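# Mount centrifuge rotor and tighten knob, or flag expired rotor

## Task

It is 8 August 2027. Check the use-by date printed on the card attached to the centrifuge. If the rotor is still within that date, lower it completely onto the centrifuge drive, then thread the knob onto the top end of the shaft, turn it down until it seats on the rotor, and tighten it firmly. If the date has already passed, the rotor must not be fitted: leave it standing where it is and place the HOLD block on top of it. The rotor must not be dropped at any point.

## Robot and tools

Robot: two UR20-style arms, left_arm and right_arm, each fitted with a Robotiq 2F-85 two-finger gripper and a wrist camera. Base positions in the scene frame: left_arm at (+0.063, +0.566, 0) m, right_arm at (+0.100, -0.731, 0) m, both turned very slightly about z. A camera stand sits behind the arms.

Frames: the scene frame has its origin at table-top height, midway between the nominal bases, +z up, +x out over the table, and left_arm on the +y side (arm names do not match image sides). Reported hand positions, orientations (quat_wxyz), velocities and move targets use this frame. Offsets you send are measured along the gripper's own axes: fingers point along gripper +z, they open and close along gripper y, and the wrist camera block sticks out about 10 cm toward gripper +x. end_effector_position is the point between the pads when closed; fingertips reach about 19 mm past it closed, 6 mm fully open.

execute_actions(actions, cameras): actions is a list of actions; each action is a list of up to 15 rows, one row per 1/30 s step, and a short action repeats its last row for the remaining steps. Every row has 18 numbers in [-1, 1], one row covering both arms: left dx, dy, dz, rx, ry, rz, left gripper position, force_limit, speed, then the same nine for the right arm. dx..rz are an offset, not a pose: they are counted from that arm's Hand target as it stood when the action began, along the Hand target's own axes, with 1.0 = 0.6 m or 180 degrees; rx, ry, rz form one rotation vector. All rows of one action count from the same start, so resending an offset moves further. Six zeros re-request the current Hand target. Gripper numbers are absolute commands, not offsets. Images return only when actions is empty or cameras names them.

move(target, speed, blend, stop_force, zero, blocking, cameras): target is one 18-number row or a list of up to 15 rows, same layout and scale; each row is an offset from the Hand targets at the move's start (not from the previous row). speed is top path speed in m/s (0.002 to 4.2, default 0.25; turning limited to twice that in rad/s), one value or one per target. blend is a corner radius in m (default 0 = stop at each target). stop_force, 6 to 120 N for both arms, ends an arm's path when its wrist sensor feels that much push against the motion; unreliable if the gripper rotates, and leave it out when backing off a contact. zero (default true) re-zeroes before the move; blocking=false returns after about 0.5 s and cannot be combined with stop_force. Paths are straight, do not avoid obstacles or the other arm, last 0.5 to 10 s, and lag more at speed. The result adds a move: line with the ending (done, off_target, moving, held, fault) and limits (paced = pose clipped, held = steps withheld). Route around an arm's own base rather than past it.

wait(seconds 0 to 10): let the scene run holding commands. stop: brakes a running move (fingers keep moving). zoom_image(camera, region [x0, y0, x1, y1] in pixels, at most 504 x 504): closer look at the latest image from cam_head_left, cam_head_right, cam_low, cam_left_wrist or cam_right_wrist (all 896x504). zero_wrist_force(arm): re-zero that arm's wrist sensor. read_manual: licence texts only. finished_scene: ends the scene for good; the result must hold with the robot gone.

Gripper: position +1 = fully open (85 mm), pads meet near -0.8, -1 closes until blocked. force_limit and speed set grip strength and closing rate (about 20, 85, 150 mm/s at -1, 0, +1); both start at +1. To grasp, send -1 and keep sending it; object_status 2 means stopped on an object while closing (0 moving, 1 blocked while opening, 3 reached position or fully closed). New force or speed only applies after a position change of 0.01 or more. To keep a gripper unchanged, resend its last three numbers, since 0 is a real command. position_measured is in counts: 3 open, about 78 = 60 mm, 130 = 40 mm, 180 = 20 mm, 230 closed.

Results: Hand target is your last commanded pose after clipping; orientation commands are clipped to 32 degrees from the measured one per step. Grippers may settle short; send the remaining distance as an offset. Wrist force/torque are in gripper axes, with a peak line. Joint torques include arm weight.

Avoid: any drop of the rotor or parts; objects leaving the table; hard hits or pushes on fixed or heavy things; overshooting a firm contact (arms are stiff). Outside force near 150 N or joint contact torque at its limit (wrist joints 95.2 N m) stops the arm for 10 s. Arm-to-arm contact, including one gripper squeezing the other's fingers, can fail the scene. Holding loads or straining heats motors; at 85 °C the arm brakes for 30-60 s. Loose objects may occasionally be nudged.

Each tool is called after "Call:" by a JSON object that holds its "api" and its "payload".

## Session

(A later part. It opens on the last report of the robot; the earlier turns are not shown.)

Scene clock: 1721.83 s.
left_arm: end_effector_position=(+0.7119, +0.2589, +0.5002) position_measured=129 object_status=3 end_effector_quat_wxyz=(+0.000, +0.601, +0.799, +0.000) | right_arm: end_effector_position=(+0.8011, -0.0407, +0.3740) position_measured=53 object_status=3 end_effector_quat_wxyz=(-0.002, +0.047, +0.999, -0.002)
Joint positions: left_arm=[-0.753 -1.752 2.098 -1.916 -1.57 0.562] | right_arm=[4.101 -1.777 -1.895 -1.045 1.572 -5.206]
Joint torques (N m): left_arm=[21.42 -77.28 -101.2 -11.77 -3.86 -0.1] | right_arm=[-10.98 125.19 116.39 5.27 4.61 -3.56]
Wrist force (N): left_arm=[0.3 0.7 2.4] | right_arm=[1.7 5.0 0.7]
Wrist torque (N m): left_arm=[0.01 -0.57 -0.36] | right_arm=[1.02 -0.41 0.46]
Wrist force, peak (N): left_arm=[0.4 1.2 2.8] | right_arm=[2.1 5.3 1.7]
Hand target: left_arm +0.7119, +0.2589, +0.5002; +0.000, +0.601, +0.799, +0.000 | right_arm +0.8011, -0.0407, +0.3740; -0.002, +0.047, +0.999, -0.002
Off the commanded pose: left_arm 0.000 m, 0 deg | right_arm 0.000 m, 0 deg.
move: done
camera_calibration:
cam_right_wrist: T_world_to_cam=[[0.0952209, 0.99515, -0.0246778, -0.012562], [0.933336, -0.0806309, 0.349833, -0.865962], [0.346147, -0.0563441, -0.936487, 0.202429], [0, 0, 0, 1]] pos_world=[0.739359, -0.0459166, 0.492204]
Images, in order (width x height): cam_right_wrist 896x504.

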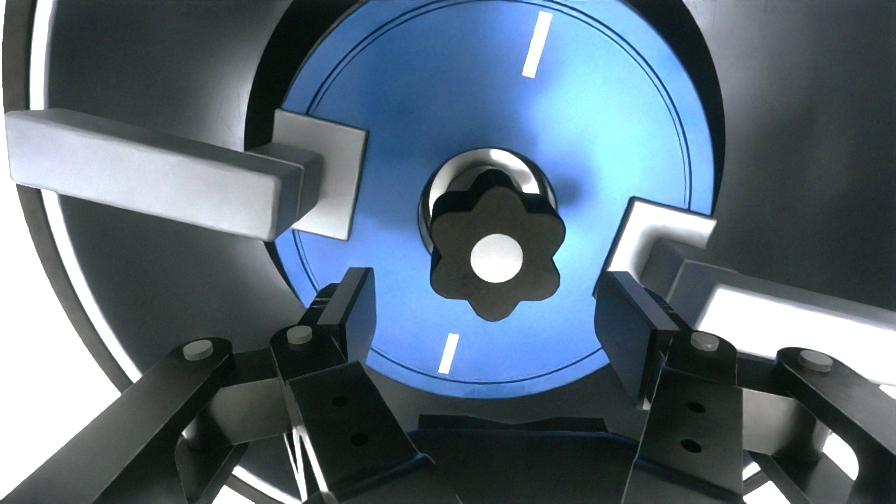

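Call:
{"api": "move", "payload": {"target": [[0,0,0,0,0,0,0,0.3,0,0.0055,0.0028,0,0,0,0,0.3,-0.3,-0.5],[0,0,0,0,0,0,0,0.3,0,0.0055,0.0028,0.0617,0,0,0,0.3,-0.3,-0.5]], "speed": 0.08, "cameras": ["cam_right_wrist"]}}

Call:
{"api": "execute_actions", "payload": {"actions": [[[0,0,0,0,0,0,0,0.3,0,0,0,0,0,0,0,-1,-0.3,-1]],[[0,0,0,0,0,0,0,0.3,0,0,0,0,0,0,0,-1,-0.3,-1]]]}}

Scene clock: 1752.47 s.
left_arm: end_effector_position=(+0.7119, +0.2589, +0.5002) position_measured=129 object_status=3 end_effector_quat_wxyz=(+0.000, +0.601, +0.799, +0.000) | right_arm: end_effector_position=(+0.7978, -0.0389, +0.3373) position_measured=91 object_status=3 end_effector_quat_wxyz=(-0.002, +0.047, +0.999, -0.002)
Joint positions: left_arm=[-0.753 -1.752 2.098 -1.916 -1.57 0.562] | right_arm=[4.105 -1.8 -1.924 -0.993 1.572 -5.202]
Joint torques (N m): left_arm=[20.85 -72.89 -101.86 -11.08 -3.67 -0.05] | right_arm=[22.65 125.17 69 12.11 0.67 1.75]
Wrist force (N): left_arm=[0.4 1.1 2.3] | right_arm=[2.6 5.3 -1.1]
Wrist torque (N m): left_arm=[0.07 -0.59 -0.36] | right_arm=[0.88 -0.60 -0.19]
Wrist force, peak (N): left_arm=[0.2 0.6 3.1] | right_arm=[2.6 7.6 -7.5]
Hand target: left_arm +0.7119, +0.2589, +0.5002; +0.000, +0.601, +0.799, +0.000 | right_arm +0.7978, -0.0389, +0.3370; -0.002, +0.047, +0.999, -0.002
Off the commanded pose: left_arm 0.000 m, 0 deg | right_arm 0.000 m, 0 deg.
move: done
camera_calibration:
cam_right_wrist: T_world_to_cam=[[0.0947689, 0.995194, -0.0246329, -0.0146406], [0.933392, -0.080226, 0.349777, -0.84999], [0.34612, -0.0561401, -0.936509, 0.169307], [0, 0, 0, 1]] pos_world=[0.73616, -0.0441161, 0.455504]
Images, in order (width x height): cam_right_wrist 896x504.

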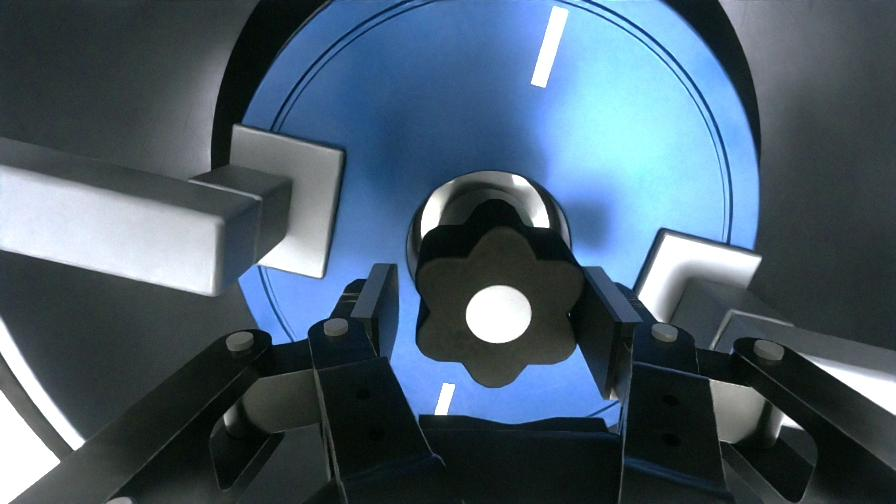

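Scene clock: 1753.67 s.
left_arm: end_effector_position=(+0.7119, +0.2589, +0.5002) position_measured=129 object_status=3 end_effector_quat_wxyz=(+0.000, +0.601, +0.799, +0.000) | right_arm: end_effector_position=(+0.7978, -0.0388, +0.3371) position_measured=103 object_status=2 end_effector_quat_wxyz=(-0.002, +0.047, +0.999, -0.002)
Joint positions: left_arm=[-0.753 -1.752 2.098 -1.916 -1.57 0.562] | right_arm=[4.105 -1.8 -1.924 -0.993 1.572 -5.202]
Joint torques (N m): left_arm=[23.26 -74.04 -100.48 -12.4 -3.58 0.42] | right_arm=[-59.26 93.16 -2.66 -21.11 -15.93 2.24]
Wrist force (N): left_arm=[0.1 0.3 2.5] | right_arm=[13.5 66.8 -45.0]
Wrist torque (N m): left_arm=[-0.07 -0.53 -0.36] | right_arm=[-0.39 -0.13 -0.18]
Wrist force, peak (N): left_arm=[-0.3 0.8 2.8] | right_arm=[13.5 66.8 -45.0]
Hand target: left_arm +0.7119, +0.2589, +0.5002; +0.000, +0.601, +0.799, +0.000 | right_arm +0.7978, -0.0389, +0.3370; -0.002, +0.047, +0.999, -0.002
Off the commanded pose: left_arm 0.000 m, 0 deg | right_arm 0.000 m, 0 deg.
Step readings (end_effector_position of left_arm | right_arm):
0: (+0.7119, +0.2589, +0.5002) | (+0.7978, -0.0389, +0.3373)
1: (+0.7119, +0.2589, +0.5002) | (+0.7978, -0.0389, +0.3372)
2: (+0.7119, +0.2589, +0.5002) | (+0.7978, -0.0389, +0.3372)
4: (+0.7119, +0.2589, +0.5002) | (+0.7978, -0.0388, +0.3371)
8: (+0.7119, +0.2589, +0.5002) | (+0.7978, -0.0387, +0.3372)
15: (+0.7119, +0.2589, +0.5002) | (+0.7978, -0.0386, +0.3372)
16: (+0.7119, +0.2589, +0.5002) | (+0.7978, -0.0386, +0.3372)
17: (+0.7119, +0.2589, +0.5002) | (+0.7978, -0.0386, +0.3372)
19: (+0.7119, +0.2589, +0.5002) | (+0.7978, -0.0386, +0.3372)
23: (+0.7119, +0.2589, +0.5002) | (+0.7978, -0.0387, +0.3371)
30: (+0.7119, +0.2589, +0.5002) | (+0.7978, -0.0387, +0.3371)

Call:
{"api": "move", "payload": {"target": [0,0,0,0,0,0,0,0.3,0,0.0004,0.002,-0.0008,0,0,0,-1,-0.3,-1], "speed": 0.02}}

Scene clock: 1761.13 s.
left_arm: end_effector_position=(+0.7119, +0.2589, +0.5002) position_measured=129 object_status=3 end_effector_quat_wxyz=(+0.000, +0.601, +0.799, +0.000) | right_arm: end_effector_position=(+0.7977, -0.0380, +0.3373) position_measured=103 object_status=2 end_effector_quat_wxyz=(-0.002, +0.047, +0.999, -0.002)
Joint positions: left_arm=[-0.753 -1.752 2.098 -1.916 -1.57 0.562] | right_arm=[4.106 -1.801 -1.923 -0.994 1.572 -5.202]
Joint torques (N m): left_arm=[17.97 -75.44 -99.71 -11.79 -3.1 -1.27] | right_arm=[3.89 90.04 63.65 -10.65 -7.47 1.85]
Wrist force (N): left_arm=[0.3 0.8 2.4] | right_arm=[8.3 34.9 -40.1]
Wrist torque (N m): left_arm=[0.03 -0.58 -0.36] | right_arm=[-0.24 -0.18 -0.15]
Wrist force, peak (N): left_arm=[0.2 0.7 3.4] | right_arm=[15.4 70.7 -53.5]
Hand target: left_arm +0.7119, +0.2589, +0.5002; +0.000, +0.601, +0.799, +0.000 | right_arm +0.7977, -0.0377, +0.3375; -0.002, +0.047, +0.999, -0.002
Off the commanded pose: left_arm 0.000 m, 0 deg | right_arm 0.000 m, 0 deg.
move: done

Call:
{"api": "move", "payload": {"target": [0,0,0,0,0,0,0,0.3,0,0.0002,0.0015,-0.0012,0,0,0,-1,-0.3,-1], "speed": 0.02}}

Scene clock: 1769.63 s.
left_arm: end_effector_position=(+0.7119, +0.2589, +0.5002) position_measured=129 object_status=3 end_effector_quat_wxyz=(+0.000, +0.601, +0.799, +0.000) | right_arm: end_effector_position=(+0.7976, -0.0371, +0.3380) position_measured=109 object_status=2 end_effector_quat_wxyz=(-0.002, +0.047, +0.999, -0.002)
Joint positions: left_arm=[-0.753 -1.752 2.098 -1.916 -1.57 0.562] | right_arm=[4.106 -1.801 -1.922 -0.995 1.572 -5.201]
Joint torques (N m): left_arm=[11.33 -70.78 -102.77 -11.87 -4.05 -0.75] | right_arm=[-4.02 113.56 73.13 -10.65 -8.49 1.77]
Wrist force (N): left_arm=[0.4 0.3 2.4] | right_arm=[5.6 42.3 -18.8]
Wrist torque (N m): left_arm=[-0.07 -0.59 -0.36] | right_arm=[-0.16 -0.35 -0.15]
Wrist force, peak (N): left_arm=[0.2 0.9 3.0] | right_arm=[9.9 65.9 -52.9]
Hand target: left_arm +0.7119, +0.2589, +0.5002; +0.000, +0.601, +0.799, +0.000 | right_arm +0.7977, -0.0368, +0.3382; -0.002, +0.047, +0.999, -0.002
Off the commanded pose: left_arm 0.000 m, 0 deg | right_arm 0.000 m, 0 deg.
move: done

Call:
{"api": "move", "payload": {"target": [0,0,0,0,0,0,0,0.3,0,0.0002,0.0017,-0.0004,0,0,0,-1,-0.3,-1], "speed": 0.02}}

Scene clock: 1776.43 s.
left_arm: end_effector_position=(+0.7119, +0.2589, +0.5002) position_measured=129 object_status=3 end_effector_quat_wxyz=(+0.000, +0.601, +0.799, +0.000) | right_arm: end_effector_position=(+0.7976, -0.0359, +0.3384) position_measured=109 object_status=2 end_effector_quat_wxyz=(-0.002, +0.047, +0.999, -0.002)
Joint positions: left_arm=[-0.753 -1.752 2.098 -1.916 -1.57 0.562] | right_arm=[4.107 -1.801 -1.921 -0.995 1.572 -5.2]
Joint torques (N m): left_arm=[17.29 -63.41 -101.24 -13.17 -4 0.02] | right_arm=[26.18 116.22 108.15 6.22 -1 1.62]
Wrist force (N): left_arm=[0.4 0.1 1.8] | right_arm=[4.3 0.7 -6.4]
Wrist torque (N m): left_arm=[-0.10 -0.59 -0.36] | right_arm=[1.00 -0.77 -0.20]
Wrist force, peak (N): left_arm=[0.4 1.4 2.9] | right_arm=[5.0 40.9 -18.3]
Hand target: left_arm +0.7119, +0.2589, +0.5002; +0.000, +0.601, +0.799, +0.000 | right_arm +0.7976, -0.0357, +0.3384; -0.002, +0.047, +0.999, -0.002
Off the commanded pose: left_arm 0.000 m, 0 deg | right_arm 0.000 m, 0 deg.
move: done

Call:
{"api": "move", "payload": {"target": [0,0,0,0,0,0,0,0.3,0,0,0,0.002,0,0,0.5,-1,-0.3,-1], "speed": 0.5}}

Scene clock: 1785.73 s.
left_arm: end_effector_position=(+0.7119, +0.2589, +0.5002) position_measured=129 object_status=3 end_effector_quat_wxyz=(+0.000, +0.601, +0.799, +0.000) | right_arm: end_effector_position=(+0.7977, -0.0357, +0.3372) position_measured=109 object_status=2 end_effector_quat_wxyz=(+0.000, +0.739, +0.673, -0.003)
Joint positions: left_arm=[-0.753 -1.752 2.098 -1.916 -1.57 0.562] | right_arm=[4.107 -1.802 -1.921 -0.994 1.572 -3.63]
Joint torques (N m): left_arm=[18.47 -73.54 -100.78 -11.53 -3.46 0.1] | right_arm=[33.35 90.85 -1.61 -8.99 1.35 3.79]
Wrist force (N): left_arm=[0.5 0.6 2.8] | right_arm=[-3.6 10.0 -93.5]
Wrist torque (N m): left_arm=[-0.01 -0.61 -0.36] | right_arm=[0.74 -1.01 -0.27]
Wrist force, peak (N): left_arm=[0.3 0.5 3.0] | right_arm=[-4.7 6.3 -95.1]
Hand target: left_arm +0.7119, +0.2589, +0.5002; +0.000, +0.601, +0.799, +0.000 | right_arm +0.7976, -0.0357, +0.3372; +0.000, +0.740, +0.673, -0.003
Off the commanded pose: left_arm 0.000 m, 0 deg | right_arm 0.000 m, 0 deg.
move: done

Call:
{"api": "move", "payload": {"target": [0,0,0,0,0,0,0,0.3,0,0,0,-0.0018,0,0,0,-1,-0.3,-1], "speed": 0.03, "cameras": ["cam_right_wrist","cam_head_left","cam_low"]}}

Call:
{"api": "zoom_image", "payload": {"camera": "cam_low", "region": [420, 150, 620, 262]}}

Call:
{"api": "zoom_image", "payload": {"camera": "cam_head_left", "region": [400, 130, 600, 250]}}

Scene clock: 1798.63 s.
left_arm: end_effector_position=(+0.7119, +0.2589, +0.5002) position_measured=129 object_status=3 end_effector_quat_wxyz=(+0.000, +0.601, +0.799, +0.000) | right_arm: end_effector_position=(+0.7975, -0.0359, +0.3379) position_measured=109 object_status=2 end_effector_quat_wxyz=(+0.000, +0.740, +0.673, -0.003)
Joint positions: left_arm=[-0.753 -1.752 2.098 -1.916 -1.57 0.562] | right_arm=[4.107 -1.802 -1.921 -0.995 1.572 -3.63]
Joint torques (N m): left_arm=[21.37 -72.2 -97.83 -11.5 -3.64 -0.52] | right_arm=[34.69 149.08 79.2 -4.09 2.08 1.87]
Wrist force (N): left_arm=[0.4 0.7 2.6] | right_arm=[6.8 15.4 -34.4]
Wrist torque (N m): left_arm=[0.02 -0.59 -0.36] | right_arm=[-0.12 -0.65 -0.24]
Wrist force, peak (N): left_arm=[0.1 0.3 3.0] | right_arm=[-3.5 10.2 -93.5]
Hand target: left_arm +0.7119, +0.2589, +0.5002; +0.000, +0.601, +0.799, +0.000 | right_arm +0.7976, -0.0357, +0.3383; +0.000, +0.740, +0.673, -0.003
Off the commanded pose: left_arm 0.000 m, 0 deg | right_arm 0.000 m, 0 deg.
move: done
camera_calibration:
cam_right_wrist: T_world_to_cam=[[0.995174, -0.0950395, -0.0244227, -0.774898], [-0.0801287, -0.930732, 0.356815, -0.0743023], [-0.0566425, -0.353136, -0.933856, 0.479868], [0, 0, 0, 1]] pos_world=[0.792385, 0.0266572, 0.455715]
Images, in order (width x height): cam_head_left 896x504, cam_low 896x504, cam_right_wrist 896x504.

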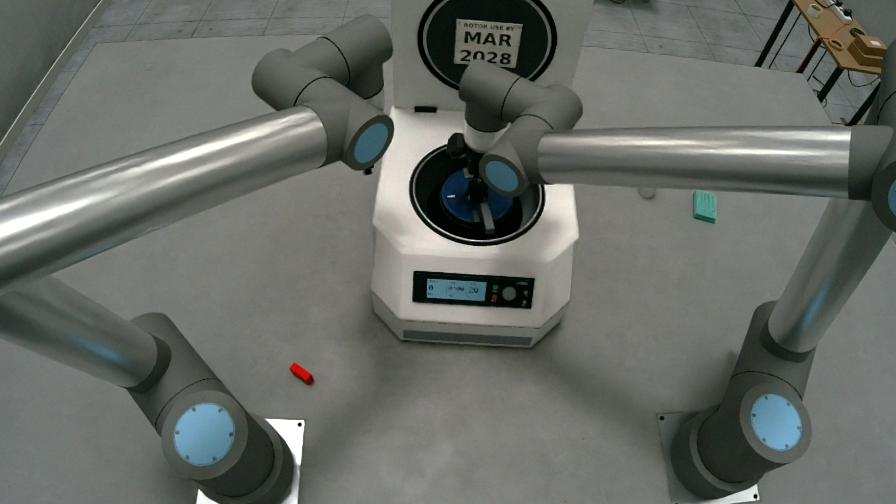

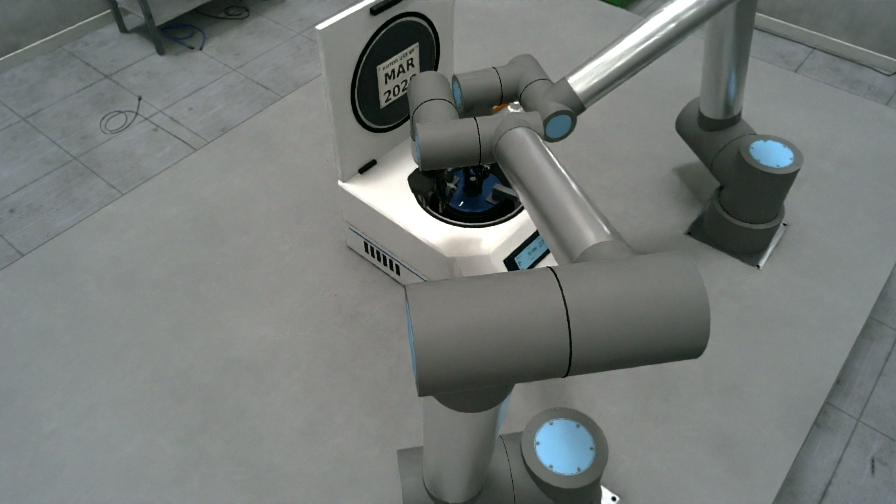

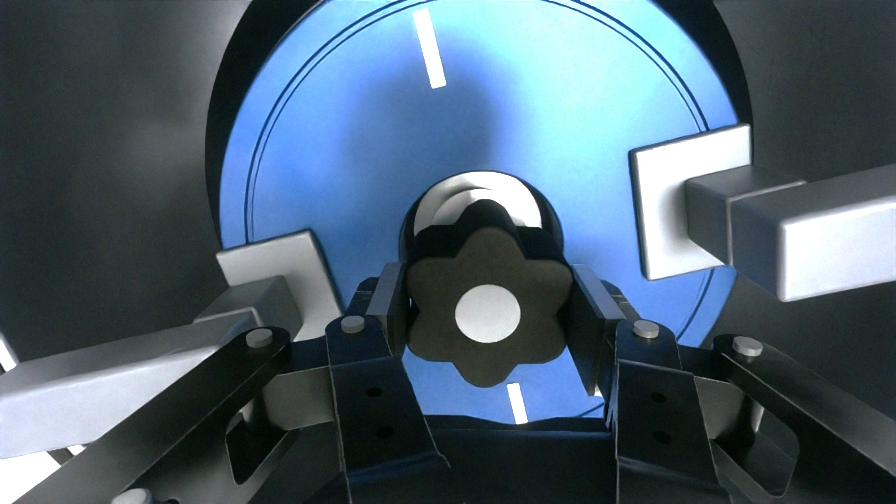

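Scaled by 2.520.

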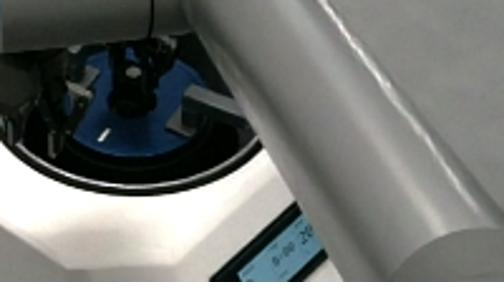

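Scaled by 2.520.

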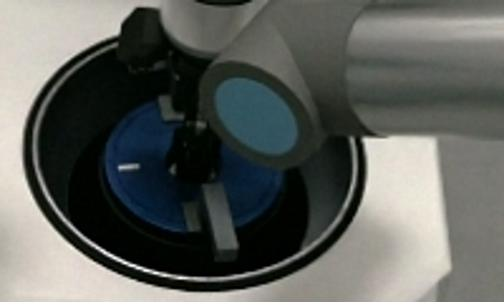

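Call:
{"api": "move", "payload": {"target": [0,0,0,0,0,0,0,0.3,0,0,0,0.0003,0,0,0.5,-1,-0.3,-1], "speed": 0.5, "cameras": ["cam_right_wrist"]}}

Scene clock: 1839.17 s.
left_arm: end_effector_position=(+0.7119, +0.2589, +0.5002) position_measured=129 object_status=3 end_effector_quat_wxyz=(+0.000, +0.601, +0.799, +0.000) | right_arm: end_effector_position=(+0.7976, -0.0357, +0.3381) position_measured=109 object_status=2 end_effector_quat_wxyz=(+0.002, +0.999, -0.047, -0.002)
Joint positions: left_arm=[-0.753 -1.752 2.098 -1.916 -1.57 0.562] | right_arm=[4.107 -1.802 -1.921 -0.995 1.572 -2.059]
Joint torques (N m): left_arm=[24.23 -75.86 -100.71 -12.39 -3.14 0.4] | right_arm=[38.08 156 51.23 2.52 0.9 2]
Wrist force (N): left_arm=[0.7 0.0 2.6] | right_arm=[9.0 9.3 -28.1]
Wrist torque (N m): left_arm=[-0.14 -0.65 -0.36] | right_arm=[0.45 -0.47 -0.30]
Wrist force, peak (N): left_arm=[0.2 0.4 3.0] | right_arm=[6.9 16.0 -32.7]
Hand target: left_arm +0.7119, +0.2589, +0.5002; +0.000, +0.601, +0.799, +0.000 | right_arm +0.7976, -0.0357, +0.3381; +0.002, +0.999, -0.047, -0.002
Off the commanded pose: left_arm 0.000 m, 0 deg | right_arm 0.000 m, 0 deg.
move: done
camera_calibration:
cam_right_wrist: T_world_to_cam=[[-0.0945916, -0.995369, -0.0171346, 0.0596423], [-0.930782, 0.0823223, 0.356186, 0.64071], [-0.353126, 0.0496408, -0.934258, 0.731052], [0, 0, 0, 1]] pos_world=[0.860156, -0.0296686, 0.455801]
Images, in order (width x height): cam_right_wrist 896x504.

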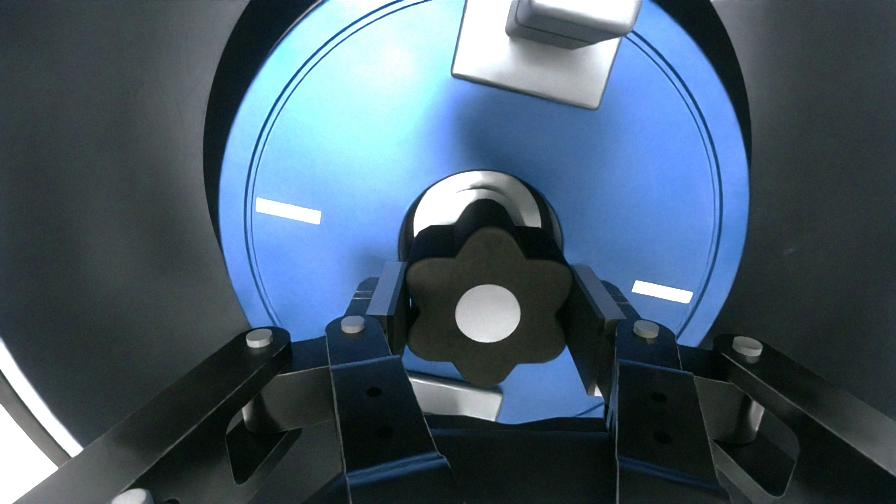

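Call:
{"api": "move", "payload": {"target": [[-0.2672,0.0496,0.13,0,0,0,-1,0.3,0,0,0,-0.0002,0,0,0,-1,-0.3,-1]], "speed": 0.15}}

Call:
{"api": "move", "payload": {"target": [[0,0,0.137,0,0,0,-1,0.3,0,0,0,0,0,0,0,-1,-0.3,-1]], "speed": 0.05, "stop_force": 15, "cameras": ["cam_left_wrist","cam_right_wrist"]}}

Scene clock: 1876.07 s.
left_arm: end_effector_position=(+0.7850, +0.1135, +0.4223) position_measured=232 object_status=3 end_effector_quat_wxyz=(+0.000, +0.601, +0.799, +0.000) | right_arm: end_effector_position=(+0.7976, -0.0357, +0.3382) position_measured=109 object_status=2 end_effector_quat_wxyz=(+0.002, +0.999, -0.047, -0.002)
Joint positions: left_arm=[-0.825 -1.543 2.027 -2.054 -1.57 0.49] | right_arm=[4.107 -1.802 -1.921 -0.995 1.572 -2.059]
Joint torques (N m): left_arm=[-15.42 -68.64 -103.21 -13.98 -2.39 -2.83] | right_arm=[26.35 164.97 92.61 2.42 1.15 1.99]
Wrist force (N): left_arm=[0.4 1.0 1.5] | right_arm=[8.5 4.7 -20.9]
Wrist torque (N m): left_arm=[0.03 -0.54 0.27] | right_arm=[0.58 -0.40 -0.29]
Wrist force, peak (N): left_arm=[2.3 0.2 2.2] | right_arm=[9.4 9.4 -27.9]
Hand target: left_arm +0.7851, +0.1132, +0.4221; +0.000, +0.601, +0.799, +0.000 | right_arm +0.7976, -0.0357, +0.3382; +0.002, +0.999, -0.047, -0.002
Off the commanded pose: left_arm 0.000 m, 0 deg | right_arm 0.000 m, 0 deg.
move: done

Scene clock: 1877.70 s.
left_arm: end_effector_position=(+0.7851, +0.1133, +0.4068) position_measured=232 object_status=3 end_effector_quat_wxyz=(+0.000, +0.601, +0.799, +0.000) | right_arm: end_effector_position=(+0.7976, -0.0357, +0.3382) position_measured=109 object_status=2 end_effector_quat_wxyz=(+0.002, +0.999, -0.047, -0.002)
Joint positions: left_arm=[-0.826 -1.533 2.041 -2.078 -1.57 0.49] | right_arm=[4.107 -1.802 -1.921 -0.995 1.572 -2.059]
Joint torques (N m): left_arm=[-7.3 -123.36 -106.21 -7.54 -1.1 -2.93] | right_arm=[28.45 163.53 95.35 2.9 0.06 2.22]
Wrist force (N): left_arm=[0.3 0.4 1.7] | right_arm=[8.5 5.1 -19.5]
Wrist torque (N m): left_arm=[-0.07 -0.52 0.28] | right_arm=[0.63 -0.41 -0.29]
Wrist force, peak (N): left_arm=[0.5 0.4 4.5] | right_arm=[8.9 5.3 -20.9]
Hand target: left_arm +0.7851, +0.1133, +0.4068; +0.000, +0.601, +0.799, +0.000 (not the last commanded pose) | right_arm +0.7976, -0.0357, +0.3382; +0.002, +0.999, -0.047, -0.002
Off the commanded pose: left_arm 0.067 m, 0 deg | right_arm 0.000 m, 0 deg.
move: held (left_arm; a check stopped the path); limits=held
pose unreachable (left arm): on one or more control steps of this call, first in action 0 (counted from 0), this arm could not follow its commanded pose, so it was not sent that pose on those steps. It may still have moved: this result reports where it is.
cause: moving toward the commanded pose would bring a part of the arm too close to another arm (a part of this arm just beyond joint 5 (wrist 2) and a part of the right arm just beyond its joint 5 (wrist 2), along the way the arms are being sent, or toward where that arm still pushes).
camera_calibration:
cam_left_wrist: T_world_to_cam=[[0.964232, 0.264733, -0.0131264, -0.768979], [0.253362, -0.906007, 0.339057, -0.211949], [0.0778669, -0.330255, -0.940674, 0.490703], [0, 0, 0, 1]] pos_world=[0.756965, 0.173603, 0.52336]
cam_right_wrist: T_world_to_cam=[[-0.0950006, -0.99533, -0.0170944, 0.059981], [-0.930774, 0.0827228, 0.356112, 0.640679], [-0.353035, 0.0497419, -0.934287, 0.731177], [0, 0, 0, 1]] pos_world=[0.860157, -0.029668, 0.456001]
Images, in order (width x height): cam_left_wrist 896x504, cam_right_wrist 896x504.

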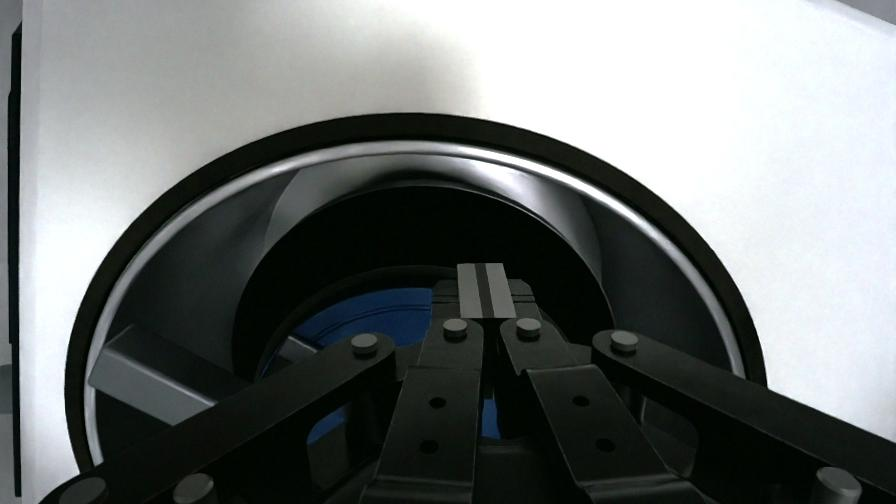

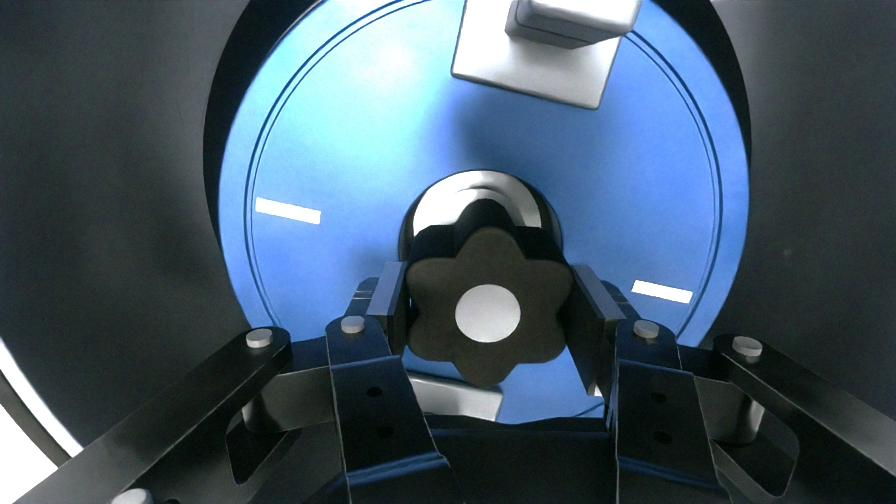

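Call:
{"api": "move", "payload": {"target": [[0,0,0,0,-0.111,0,-1,0.3,0,0,0,0,0,0,0,-1,-0.3,-1],[0,0,0.111,0,-0.111,0,-1,0.3,0,0,0,0,0,0,0,-1,-0.3,-1]], "speed": 0.1, "cameras": ["cam_left_wrist"]}}

Scene clock: 1901.67 s.
left_arm: end_effector_position=(+0.7851, +0.1133, +0.3404) position_measured=232 object_status=3 end_effector_quat_wxyz=(+0.138, +0.592, +0.787, -0.104) | right_arm: end_effector_position=(+0.7976, -0.0357, +0.3382) position_measured=109 object_status=2 end_effector_quat_wxyz=(+0.002, +0.999, -0.047, -0.002)
Joint positions: left_arm=[-0.752 -1.514 2.245 -2.6 -1.754 0.536] | right_arm=[4.107 -1.802 -1.921 -0.995 1.572 -2.059]
Joint torques (N m): left_arm=[21 -53.87 -65.86 -16.9 -5.53 -0.71] | right_arm=[18.34 161.04 93.97 4.27 0.23 1.82]
Wrist force (N): left_arm=[0.7 0.7 3.0] | right_arm=[9.1 5.3 -19.3]
Wrist torque (N m): left_arm=[0.04 -0.64 -0.30] | right_arm=[0.65 -0.53 -0.29]
Wrist force, peak (N): left_arm=[1.2 1.0 3.7] | right_arm=[9.0 4.7 -20.4]
Hand target: left_arm +0.7851, +0.1133, +0.3402; +0.138, +0.592, +0.787, -0.104 | right_arm +0.7976, -0.0357, +0.3382; +0.002, +0.999, -0.047, -0.002
Off the commanded pose: left_arm 0.000 m, 0 deg | right_arm 0.000 m, 0 deg.
move: done
camera_calibration:
cam_left_wrist: T_world_to_cam=[[0.965255, 0.261205, -0.00746851, -0.772201], [0.205304, -0.740379, 0.640069, -0.27285], [0.161659, -0.619363, -0.768281, 0.33657], [0, 0, 0, 1]] pos_world=[0.746978, 0.208149, 0.427456]
Images, in order (width x height): cam_left_wrist 896x504.

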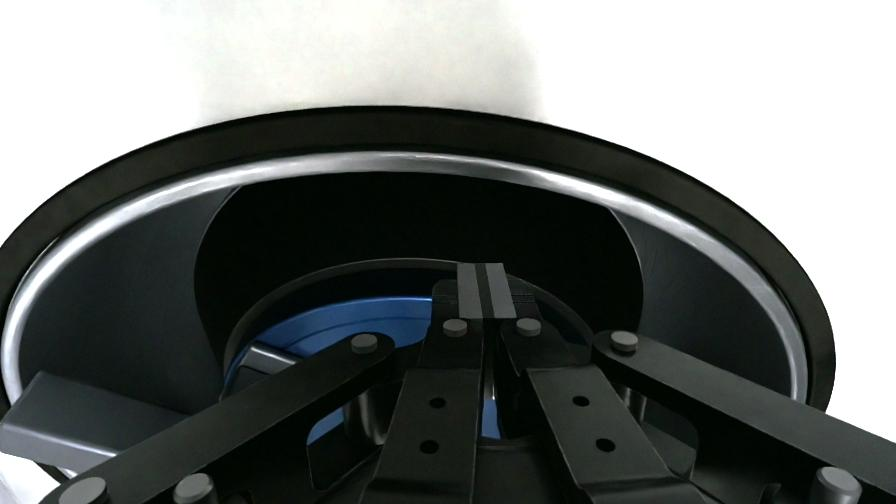

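Call:
{"api": "move", "payload": {"target": [[0,0,0,0,0,0,-1,0.3,0,0,0,0.0003,0,0,0.4,-1,-0.3,-1]], "speed": 0.3, "cameras": ["cam_right_wrist","cam_left_wrist"]}}

Scene clock: 1909.20 s.
left_arm: end_effector_position=(+0.7851, +0.1134, +0.3402) position_measured=232 object_status=3 end_effector_quat_wxyz=(+0.138, +0.592, +0.787, -0.104) | right_arm: end_effector_position=(+0.7977, -0.0357, +0.3380) position_measured=109 object_status=2 end_effector_quat_wxyz=(+0.002, +0.781, -0.625, +0.000)
Joint positions: left_arm=[-0.752 -1.514 2.245 -2.6 -1.754 0.536] | right_arm=[4.107 -1.802 -1.921 -0.995 1.572 -0.803]
Joint torques (N m): left_arm=[-0.17 -71.71 -82.82 -10.03 -3.52 -1.22] | right_arm=[38.09 146 48.52 2.36 -0.3 2.16]
Wrist force (N): left_arm=[0.9 1.6 2.8] | right_arm=[10.6 4.1 -36.6]
Wrist torque (N m): left_arm=[0.03 -0.64 -0.29] | right_arm=[0.60 -0.52 -0.46]
Wrist force, peak (N): left_arm=[-0.6 6.7 3.7] | right_arm=[10.6 4.1 -36.6]
Hand target: left_arm +0.7851, +0.1133, +0.3402; +0.138, +0.592, +0.787, -0.104 | right_arm +0.7976, -0.0357, +0.3380; +0.002, +0.780, -0.625, +0.000
Off the commanded pose: left_arm 0.000 m, 0 deg | right_arm 0.000 m, 0 deg.
move: done
camera_calibration:
cam_left_wrist: T_world_to_cam=[[0.965235, 0.261275, -0.00753065, -0.772176], [0.205397, -0.740353, 0.64007, -0.272797], [0.161659, -0.619364, -0.76828, 0.336417], [0, 0, 0, 1]] pos_world=[0.746978, 0.208149, 0.427256]
cam_right_wrist: T_world_to_cam=[[-0.975877, -0.217693, -0.0165347, 0.790186], [-0.209556, 0.912767, 0.350633, 0.0970284], [-0.061238, 0.345639, -0.936367, 0.509466], [0, 0, 0, 1]] pos_world=[0.822656, -0.0926376, 0.456092]
Images, in order (width x height): cam_left_wrist 896x504, cam_right_wrist 896x504.

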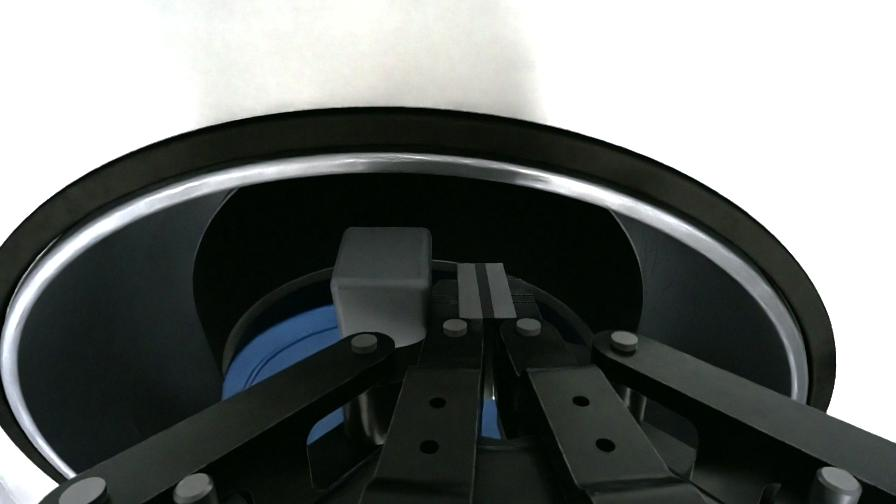

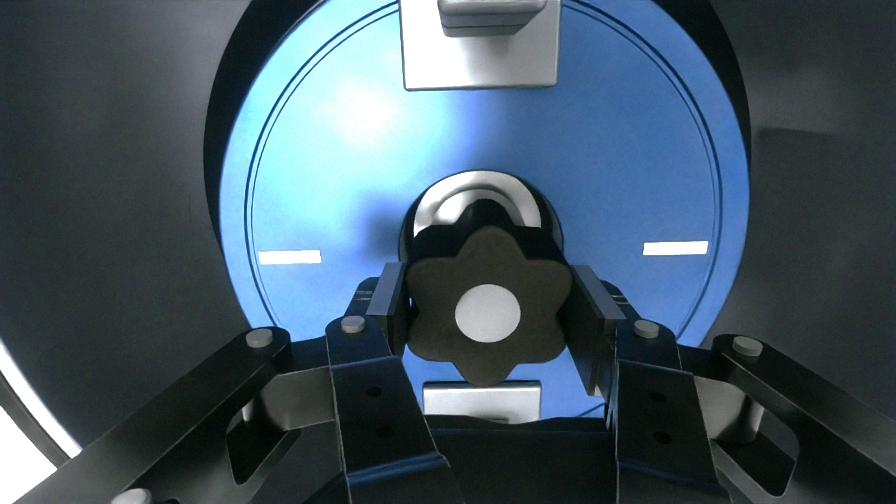

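Call:
{"api": "move", "payload": {"target": [[0,0,0,0,0,0,-1,0.3,0,0,0,0,0,0,0.333,-1,-0.3,-1]], "speed": 0.3, "cameras": ["cam_right_wrist","cam_left_wrist"]}}

Scene clock: 1916.83 s.
left_arm: end_effector_position=(+0.7851, +0.1133, +0.3402) position_measured=232 object_status=3 end_effector_quat_wxyz=(+0.138, +0.592, +0.787, -0.104) | right_arm: end_effector_position=(+0.7977, -0.0357, +0.3380) position_measured=109 object_status=2 end_effector_quat_wxyz=(-0.002, -0.364, +0.931, -0.001)
Joint positions: left_arm=[-0.752 -1.514 2.245 -2.6 -1.754 0.536] | right_arm=[4.107 -1.802 -1.921 -0.995 1.572 0.244]
Joint torques (N m): left_arm=[-18.2 -117.21 -95.91 -11.79 1.9 -1.16] | right_arm=[26.32 150.34 58.3 4.61 -2.73 2.98]
Wrist force (N): left_arm=[1.4 2.2 2.4] | right_arm=[13.9 0.6 -28.8]
Wrist torque (N m): left_arm=[0.01 -0.72 -0.28] | right_arm=[0.22 -0.66 -0.46]
Wrist force, peak (N): left_arm=[0.6 2.9 2.6] | right_arm=[10.3 3.7 -36.6]
Hand target: left_arm +0.7851, +0.1133, +0.3402; +0.138, +0.592, +0.787, -0.104 | right_arm +0.7976, -0.0357, +0.3380; -0.002, -0.364, +0.931, -0.001
Off the commanded pose: left_arm 0.000 m, 0 deg | right_arm 0.000 m, 0 deg.
move: done
camera_calibration:
cam_left_wrist: T_world_to_cam=[[0.965255, 0.261205, -0.00746851, -0.772202], [0.205304, -0.740379, 0.640069, -0.272722], [0.161659, -0.619363, -0.768281, 0.336416], [0, 0, 0, 1]] pos_world=[0.746978, 0.208149, 0.427256]
cam_right_wrist: T_world_to_cam=[[-0.6772, 0.735503, -0.0208513, 0.587455], [0.68467, 0.640269, 0.348256, -0.625239], [0.269494, 0.221563, -0.937167, 0.241582], [0, 0, 0, 1]] pos_world=[0.760802, -0.0852796, 0.456395]
Images, in order (width x height): cam_left_wrist 896x504, cam_right_wrist 896x504.

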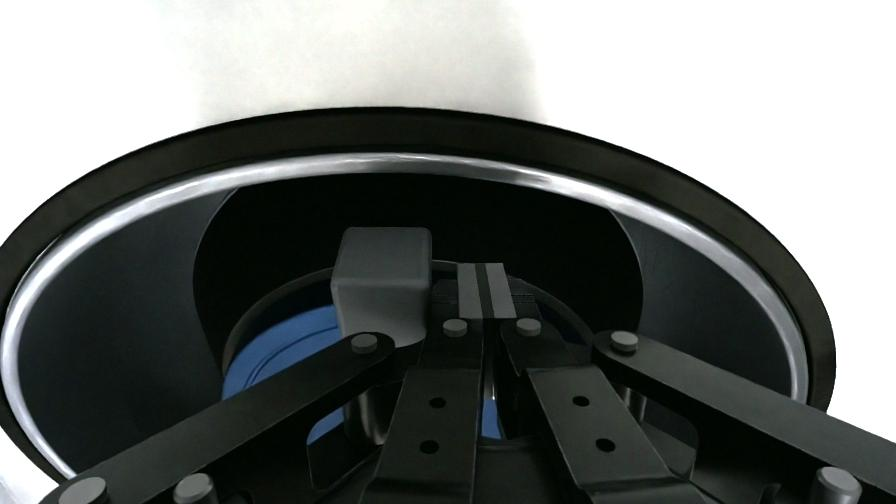

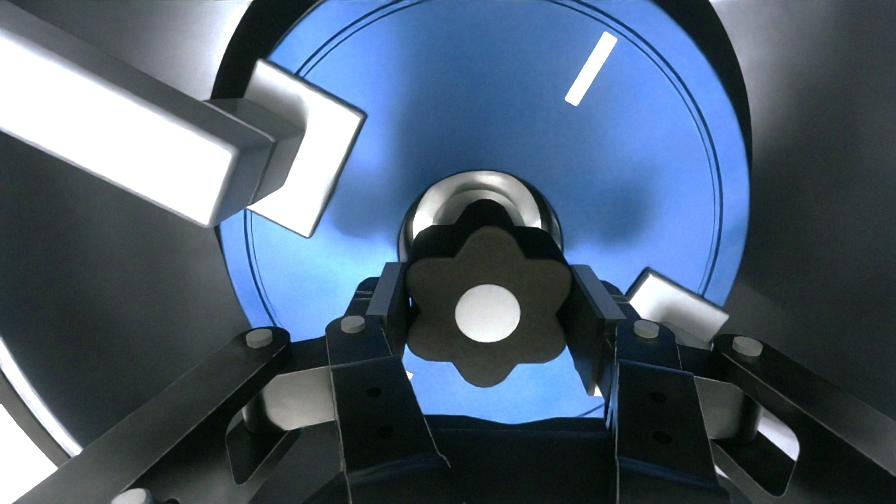

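Call:
{"api": "move", "payload": {"target": [[0,0,0,0,0,0,-1,0.3,0,0,0,-0.0003,0,0,0.35,-1,-0.3,-1]], "speed": 0.4}}

Scene clock: 1926.57 s.
left_arm: end_effector_position=(+0.7851, +0.1133, +0.3402) position_measured=232 object_status=3 end_effector_quat_wxyz=(+0.138, +0.592, +0.787, -0.104) | right_arm: end_effector_position=(+0.7977, -0.0357, +0.3382) position_measured=109 object_status=2 end_effector_quat_wxyz=(-0.002, +0.176, +0.984, -0.002)
Joint positions: left_arm=[-0.752 -1.514 2.245 -2.6 -1.754 0.536] | right_arm=[4.107 -1.802 -1.921 -0.995 1.572 1.343]
Joint torques (N m): left_arm=[-13.76 -115.78 -88.85 -12 0.22 -0.81] | right_arm=[24.14 179.97 59.77 1.82 -4.08 2.67]
Wrist force (N): left_arm=[0.9 1.3 2.4] | right_arm=[5.6 13.8 -1.8]
Wrist torque (N m): left_arm=[0.13 -0.69 -0.30] | right_arm=[0.10 -0.81 -0.25]
Wrist force, peak (N): left_arm=[1.5 2.0 3.0] | right_arm=[13.9 0.5 -30.1]
Hand target: left_arm +0.7851, +0.1133, +0.3402; +0.138, +0.592, +0.787, -0.104 | right_arm +0.7976, -0.0357, +0.3382; -0.002, +0.177, +0.984, -0.002
Off the commanded pose: left_arm 0.000 m, 0 deg | right_arm 0.000 m, 0 deg.
move: done

Call:
{"api": "move", "payload": {"target": [[0,0,0,0,0,0,-1,0.3,0,0,0,0.0002,0,0,0.4,-1,-0.3,-1],[0,0,0,0,0,0,-1,0.3,0,0,0,0.0004,0,0,0.8,-1,-0.3,-1]], "speed": 0.4, "blend": 0.05, "cameras": ["cam_right_wrist","cam_left_wrist"]}}

Scene clock: 1941.53 s.
left_arm: end_effector_position=(+0.7851, +0.1133, +0.3402) position_measured=232 object_status=3 end_effector_quat_wxyz=(+0.138, +0.592, +0.787, -0.104) | right_arm: end_effector_position=(+0.7976, -0.0357, +0.3379) position_measured=109 object_status=2 end_effector_quat_wxyz=(+0.001, +0.991, +0.137, -0.002)
Joint positions: left_arm=[-0.752 -1.514 2.245 -2.6 -1.754 0.536] | right_arm=[4.107 -1.802 -1.921 -0.995 1.572 3.856]
Joint torques (N m): left_arm=[-13.69 -117.61 -86.98 -15.19 -0.3 -0.97] | right_arm=[34.3 213.61 97.81 10.39 -0.72 2.07]
Wrist force (N): left_arm=[0.7 1.5 2.2] | right_arm=[10.3 3.4 33.8]
Wrist torque (N m): left_arm=[0.02 -0.65 -0.29] | right_arm=[0.52 -0.59 -0.33]
Wrist force, peak (N): left_arm=[0.5 3.5 2.3] | right_arm=[13.6 8.2 37.2]
Hand target: left_arm +0.7851, +0.1133, +0.3402; +0.138, +0.592, +0.787, -0.104 | right_arm +0.7976, -0.0357, +0.3380; +0.001, +0.991, +0.136, -0.002
Off the commanded pose: left_arm 0.000 m, 0 deg | right_arm 0.000 m, 0 deg.
move: done
camera_calibration:
cam_left_wrist: T_world_to_cam=[[0.965255, 0.261205, -0.00746866, -0.772202], [0.205304, -0.740379, 0.640069, -0.272722], [0.161659, -0.619363, -0.768281, 0.336416], [0, 0, 0, 1]] pos_world=[0.746978, 0.208149, 0.427256]
cam_right_wrist: T_world_to_cam=[[0.269411, -0.962846, -0.0185708, -0.229064], [-0.897653, -0.258059, 0.357245, 0.601822], [-0.348764, -0.0795755, -0.933826, 0.72268], [0, 0, 0, 1]] pos_world=[0.853985, -0.00774039, 0.455605]
Images, in order (width x height): cam_left_wrist 896x504, cam_right_wrist 896x504.

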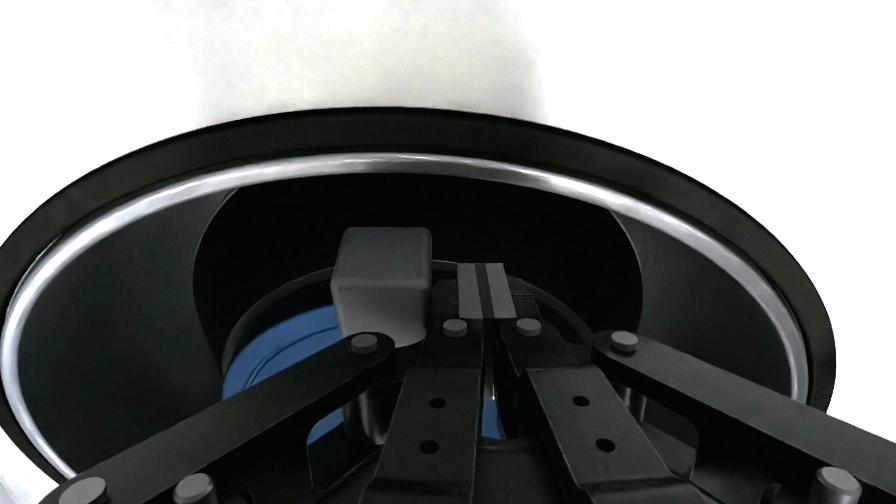

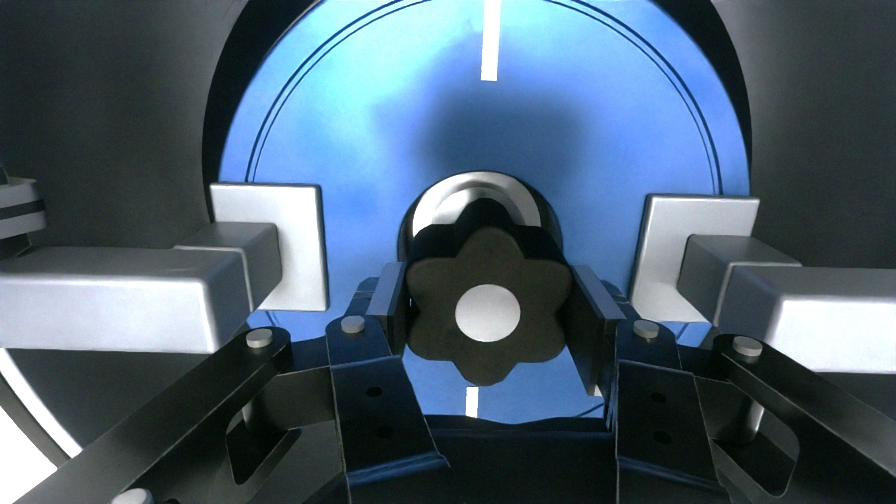

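Call:
{"api": "move", "payload": {"target": [[0,0,0,0,0,0,-1,0.3,0,0,0,0.0008,0,0,0,-1,-0.3,-1],[0,0,0,0,0,0,-1,0.3,0,0,0,0.00175,0,0,0.7,-1,-0.3,-1]], "speed": 0.4}}

Scene clock: 1952.37 s.
left_arm: end_effector_position=(+0.7851, +0.1133, +0.3402) position_measured=232 object_status=3 end_effector_quat_wxyz=(+0.138, +0.592, +0.787, -0.104) | right_arm: end_effector_position=(+0.7976, -0.0357, +0.3369) position_measured=109 object_status=2 end_effector_quat_wxyz=(-0.003, -0.571, +0.821, +0.000)
Joint positions: left_arm=[-0.752 -1.514 2.245 -2.6 -1.754 0.536] | right_arm=[4.107 -1.803 -1.922 -0.993 1.572 6.056]
Joint torques (N m): left_arm=[-10.8 -110.11 -85.99 -13.98 -1.24 -1.12] | right_arm=[26.86 219.91 98.66 11.51 -0.39 2.02]
Wrist force (N): left_arm=[0.9 1.9 2.6] | right_arm=[5.3 -2.3 32.0]
Wrist torque (N m): left_arm=[0.03 -0.67 -0.29] | right_arm=[0.57 -1.17 -0.41]
Wrist force, peak (N): left_arm=[1.4 2.4 3.0] | right_arm=[10.7 3.0 38.2]
Hand target: left_arm +0.7851, +0.1133, +0.3402; +0.138, +0.592, +0.787, -0.104 | right_arm +0.7976, -0.0357, +0.3369; -0.002, -0.571, +0.821, +0.000
Off the commanded pose: left_arm 0.000 m, 0 deg | right_arm 0.000 m, 0 deg.
move: done

Call:
{"api": "move", "payload": {"target": [0,0,0,0,0,0,-1,0.3,0,0,0,0.0007,0,0,0,-1,-0.3,-1], "speed": 0.03}}

Call:
{"api": "execute_actions", "payload": {"actions": [[[0,0,0,0,0,0,-1,0.3,0,0,0,0,0,0,0,0.3,-0.3,-0.5]]]}}

Call:
{"api": "move", "payload": {"target": [[0,0,0,0,0,0,-1,0.3,0,0,0,0,0,0,-0.6111,0.3,-0.3,-0.5],[0,0,0,0,0,0,-1,0.3,0,0,0,0,0,0,0.7778,0.3,-0.3,-0.5],[0,0,0,0,0,0,-1,0.3,0,0,0,0,0,0,0.1667,0.3,-0.3,-0.5],[0,0,0,0,0,0,-1,0.3,0,0,0,0,0,0,-0.4444,0.3,-0.3,-0.5],[0,0,0,0,0,0,-1,0.3,0,0,0,0,0,0,0.9444,0.3,-0.3,-0.5],[0,0,0,0,0,0,-1,0.3,0,0,0,0,0,0,0.3333,0.3,-0.3,-0.5]], "speed": 0.8, "blend": 0.05, "cameras": ["cam_right_wrist"]}}

Scene clock: 1973.17 s.
left_arm: end_effector_position=(+0.7851, +0.1133, +0.3402) position_measured=232 object_status=3 end_effector_quat_wxyz=(+0.138, +0.592, +0.787, -0.104) | right_arm: end_effector_position=(+0.7976, -0.0357, +0.3367) position_measured=109 object_status=2 end_effector_quat_wxyz=(-0.002, -0.571, +0.821, +0.000)
Joint positions: left_arm=[-0.752 -1.514 2.245 -2.6 -1.754 0.536] | right_arm=[4.107 -1.803 -1.922 -0.993 1.572 6.056]
Joint torques (N m): left_arm=[-13.86 -114.4 -86.73 -13.8 -1.78 -0.91] | right_arm=[21.87 153.05 88.56 14.53 -0.93 2.44]
Wrist force (N): left_arm=[1.1 1.9 2.4] | right_arm=[5.1 -0.9 24.8]
Wrist torque (N m): left_arm=[0.04 -0.72 -0.29] | right_arm=[0.52 -1.14 -0.34]
Wrist force, peak (N): left_arm=[0.9 2.3 3.3] | right_arm=[5.1 -2.0 36.3]
Hand target: left_arm +0.7851, +0.1133, +0.3402; +0.138, +0.592, +0.787, -0.104 | right_arm +0.7976, -0.0357, +0.3365; -0.002, -0.571, +0.821, +0.000
Off the commanded pose: left_arm 0.000 m, 0 deg | right_arm 0.000 m, 0 deg.
move: done

Scene clock: 1973.87 s.
left_arm: end_effector_position=(+0.7851, +0.1133, +0.3402) position_measured=232 object_status=3 end_effector_quat_wxyz=(+0.138, +0.592, +0.787, -0.104) | right_arm: end_effector_position=(+0.7976, -0.0357, +0.3366) position_measured=91 object_status=3 end_effector_quat_wxyz=(-0.002, -0.571, +0.821, +0.000)
Joint positions: left_arm=[-0.752 -1.514 2.245 -2.6 -1.754 0.536] | right_arm=[4.107 -1.803 -1.922 -0.993 1.572 6.056]
Joint torques (N m): left_arm=[-13.67 -115.45 -87.54 -13.16 -2.63 -1.69] | right_arm=[20.43 130.34 75.73 6.63 -0.18 1.24]
Wrist force (N): left_arm=[0.4 1.0 2.7] | right_arm=[4.3 2.9 0.5]
Wrist torque (N m): left_arm=[0.10 -0.58 -0.30] | right_arm=[0.57 -0.98 -0.21]
Wrist force, peak (N): left_arm=[0.6 0.5 3.2] | right_arm=[4.2 -0.4 24.3]
Hand target: left_arm +0.7851, +0.1133, +0.3402; +0.138, +0.592, +0.787, -0.104 | right_arm +0.7976, -0.0357, +0.3365; -0.002, -0.571, +0.821, +0.000
Off the commanded pose: left_arm 0.000 m, 0 deg | right_arm 0.000 m, 0 deg.
Step readings (end_effector_position of left_arm | right_arm):
0: (+0.7851, +0.1133, +0.3402) | (+0.7976, -0.0357, +0.3367)
1: (+0.7851, +0.1133, +0.3402) | (+0.7976, -0.0357, +0.3367)
2: (+0.7851, +0.1133, +0.3402) | (+0.7976, -0.0357, +0.3367)
4: (+0.7851, +0.1133, +0.3402) | (+0.7976, -0.0357, +0.3367)
8: (+0.7851, +0.1133, +0.3402) | (+0.7976, -0.0357, +0.3367)
15: (+0.7851, +0.1133, +0.3402) | (+0.7976, -0.0357, +0.3366)

Scene clock: 1982.13 s.
left_arm: end_effector_position=(+0.7851, +0.1133, +0.3402) position_measured=232 object_status=3 end_effector_quat_wxyz=(+0.138, +0.592, +0.787, -0.104) | right_arm: end_effector_position=(+0.7976, -0.0357, +0.3365) position_measured=91 object_status=3 end_effector_quat_wxyz=(-0.002, -0.084, +0.996, -0.002) end_effector_velocity=(-0.001, +0.000, -0.001) end_effector_angular_velocity=(+0.000, +0.003, +0.004)
Joint positions: left_arm=[-0.752 -1.514 2.245 -2.6 -1.754 0.536] | right_arm=[4.107 -1.803 -1.922 -0.993 1.572 -5.463]
Joint velocities: left_arm=[within noise] | right_arm=[0 0 -0.001 0 0.002 -0.005]
Joint torques (N m): left_arm=[-11.21 -110.68 -87.19 -14.81 -3.65 -1.3] | right_arm=[-18.78 129.04 113.57 4.3 4.97 -5.1]
Wrist force (N): left_arm=[1.1 0.5 2.2] | right_arm=[4.2 3.1 0.7]
Wrist torque (N m): left_arm=[0.01 -0.71 -0.30] | right_arm=[0.68 -0.86 0.40]
Wrist force, peak (N): left_arm=[0.9 1.4 3.0] | right_arm=[4.7 2.9 0.9]
Hand target: left_arm +0.7851, +0.1133, +0.3402; +0.138, +0.592, +0.787, -0.104 | right_arm +0.7976, -0.0357, +0.3365; -0.002, -0.084, +0.996, -0.002
Off the commanded pose: left_arm 0.000 m, 0 deg | right_arm 0.000 m, 0 deg.
move: done
camera_calibration:
cam_right_wrist: T_world_to_cam=[[-0.166672, 0.985727, -0.0237083, 0.190151], [0.922563, 0.164387, 0.349076, -0.831629], [0.347992, 0.0363087, -0.936794, 0.170786], [0, 0, 0, 1]] pos_world=[0.73949, -0.0569288, 0.454802]
Images, in order (width x height): cam_right_wrist 896x504.

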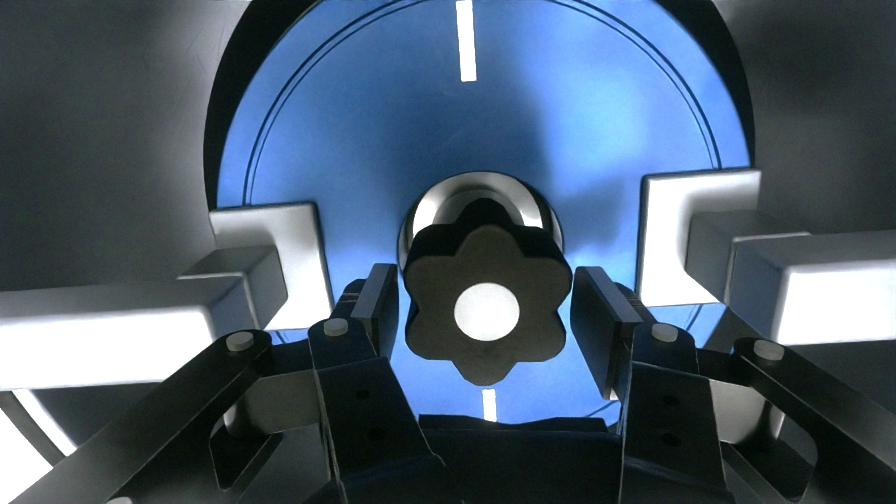

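Call:
{"api": "execute_actions", "payload": {"actions": [[[0,0,0,0,0,0,-1,0.3,0,0,0.0013,0,0,0,0,0.3,-0.3,-0.5]],[[0,0,0,0,0,0,-1,0.3,0,0,0,0,0,0,0,-1,-0.3,-1]],[[0,0,0,0,0,0,-1,0.3,0,0,0,0,0,0,0,-1,-0.3,-1]]]}}

Scene clock: 1996.47 s.
left_arm: end_effector_position=(+0.7851, +0.1133, +0.3402) position_measured=232 object_status=3 end_effector_quat_wxyz=(+0.138, +0.592, +0.787, -0.104) | right_arm: end_effector_position=(+0.7975, -0.0349, +0.3366) position_measured=109 object_status=2 end_effector_quat_wxyz=(-0.002, -0.084, +0.996, -0.002)
Joint positions: left_arm=[-0.752 -1.514 2.245 -2.6 -1.754 0.536] | right_arm=[4.108 -1.803 -1.921 -0.993 1.572 -5.463]
Joint torques (N m): left_arm=[-15.16 -107.89 -88.31 -14.86 -4.9 -1.38] | right_arm=[26.51 128.05 88.27 14.93 5.64 2.21]
Wrist force (N): left_arm=[0.6 0.8 2.8] | right_arm=[5.7 -23.8 -30.6]
Wrist torque (N m): left_arm=[0.07 -0.62 -0.30] | right_arm=[1.45 -0.85 0.05]
Wrist force, peak (N): left_arm=[0.7 0.9 3.1] | right_arm=[6.0 -23.8 -31.6]
Hand target: left_arm +0.7851, +0.1133, +0.3402; +0.138, +0.592, +0.787, -0.104 | right_arm +0.7975, -0.0350, +0.3365; -0.002, -0.084, +0.996, -0.002
Off the commanded pose: left_arm 0.000 m, 0 deg | right_arm 0.000 m, 0 deg.
Step readings (end_effector_position of left_arm | right_arm):
0: (+0.7851, +0.1133, +0.3402) | (+0.7976, -0.0357, +0.3365)
1: (+0.7851, +0.1133, +0.3402) | (+0.7976, -0.0357, +0.3365)
2: (+0.7851, +0.1133, +0.3402) | (+0.7976, -0.0356, +0.3365)
4: (+0.7851, +0.1133, +0.3402) | (+0.7976, -0.0355, +0.3365)
8: (+0.7851, +0.1133, +0.3402) | (+0.7976, -0.0352, +0.3365)
15: (+0.7851, +0.1133, +0.3402) | (+0.7975, -0.0350, +0.3365)
16: (+0.7851, +0.1133, +0.3402) | (+0.7975, -0.0350, +0.3365)
17: (+0.7851, +0.1133, +0.3402) | (+0.7975, -0.0350, +0.3365)
19: (+0.7851, +0.1133, +0.3402) | (+0.7975, -0.0350, +0.3365)
23: (+0.7851, +0.1133, +0.3402) | (+0.7975, -0.0350, +0.3365)
30: (+0.7851, +0.1133, +0.3402) | (+0.7975, -0.0350, +0.3365)
31: (+0.7851, +0.1133, +0.3402) | (+0.7975, -0.0350, +0.3365)
32: (+0.7851, +0.1133, +0.3402) | (+0.7975, -0.0350, +0.3365)
34: (+0.7851, +0.1133, +0.3402) | (+0.7975, -0.0350, +0.3365)
38: (+0.7851, +0.1133, +0.3402) | (+0.7975, -0.0350, +0.3365)
45: (+0.7851, +0.1133, +0.3402) | (+0.7975, -0.0349, +0.3366)

Call:
{"api": "move", "payload": {"target": [[0,0,0,0,0,0,-1,0.3,0,0.0002,-0.0012,0.0008,0,0,0.5556,-1,-0.3,-1],[0,0,0,0,0,0,-1,0.3,0,0.0002,-0.0012,0.0022,0,0,-0.8889,-1,-0.3,-1]], "speed": 0.5, "blend": 0.05}}

Scene clock: 2011.53 s.
left_arm: end_effector_position=(+0.7851, +0.1133, +0.3402) position_measured=232 object_status=3 end_effector_quat_wxyz=(+0.138, +0.592, +0.787, -0.104) | right_arm: end_effector_position=(+0.7975, -0.0357, +0.3352) position_measured=109 object_status=2 end_effector_quat_wxyz=(+0.002, +0.996, -0.090, -0.002)
Joint positions: left_arm=[-0.752 -1.514 2.245 -2.6 -1.754 0.536] | right_arm=[4.107 -1.804 -1.923 -0.991 1.572 -1.973]
Joint torques (N m): left_arm=[-9.03 -112.18 -84.7 -14.61 -5.67 -0.9] | right_arm=[27.69 184.53 72.9 4.66 -0.75 2.33]
Wrist force (N): left_arm=[0.0 1.5 2.3] | right_arm=[9.4 2.5 3.6]
Wrist torque (N m): left_arm=[0.11 -0.55 -0.30] | right_arm=[0.87 -0.52 -0.24]
Wrist force, peak (N): left_arm=[-0.2 4.4 3.0] | right_arm=[6.1 -24.2 -31.1]
Hand target: left_arm +0.7851, +0.1133, +0.3402; +0.138, +0.592, +0.787, -0.104 | right_arm +0.7975, -0.0357, +0.3352; +0.002, +0.996, -0.090, -0.002
Off the commanded pose: left_arm 0.000 m, 0 deg | right_arm 0.000 m, 0 deg.
move: done


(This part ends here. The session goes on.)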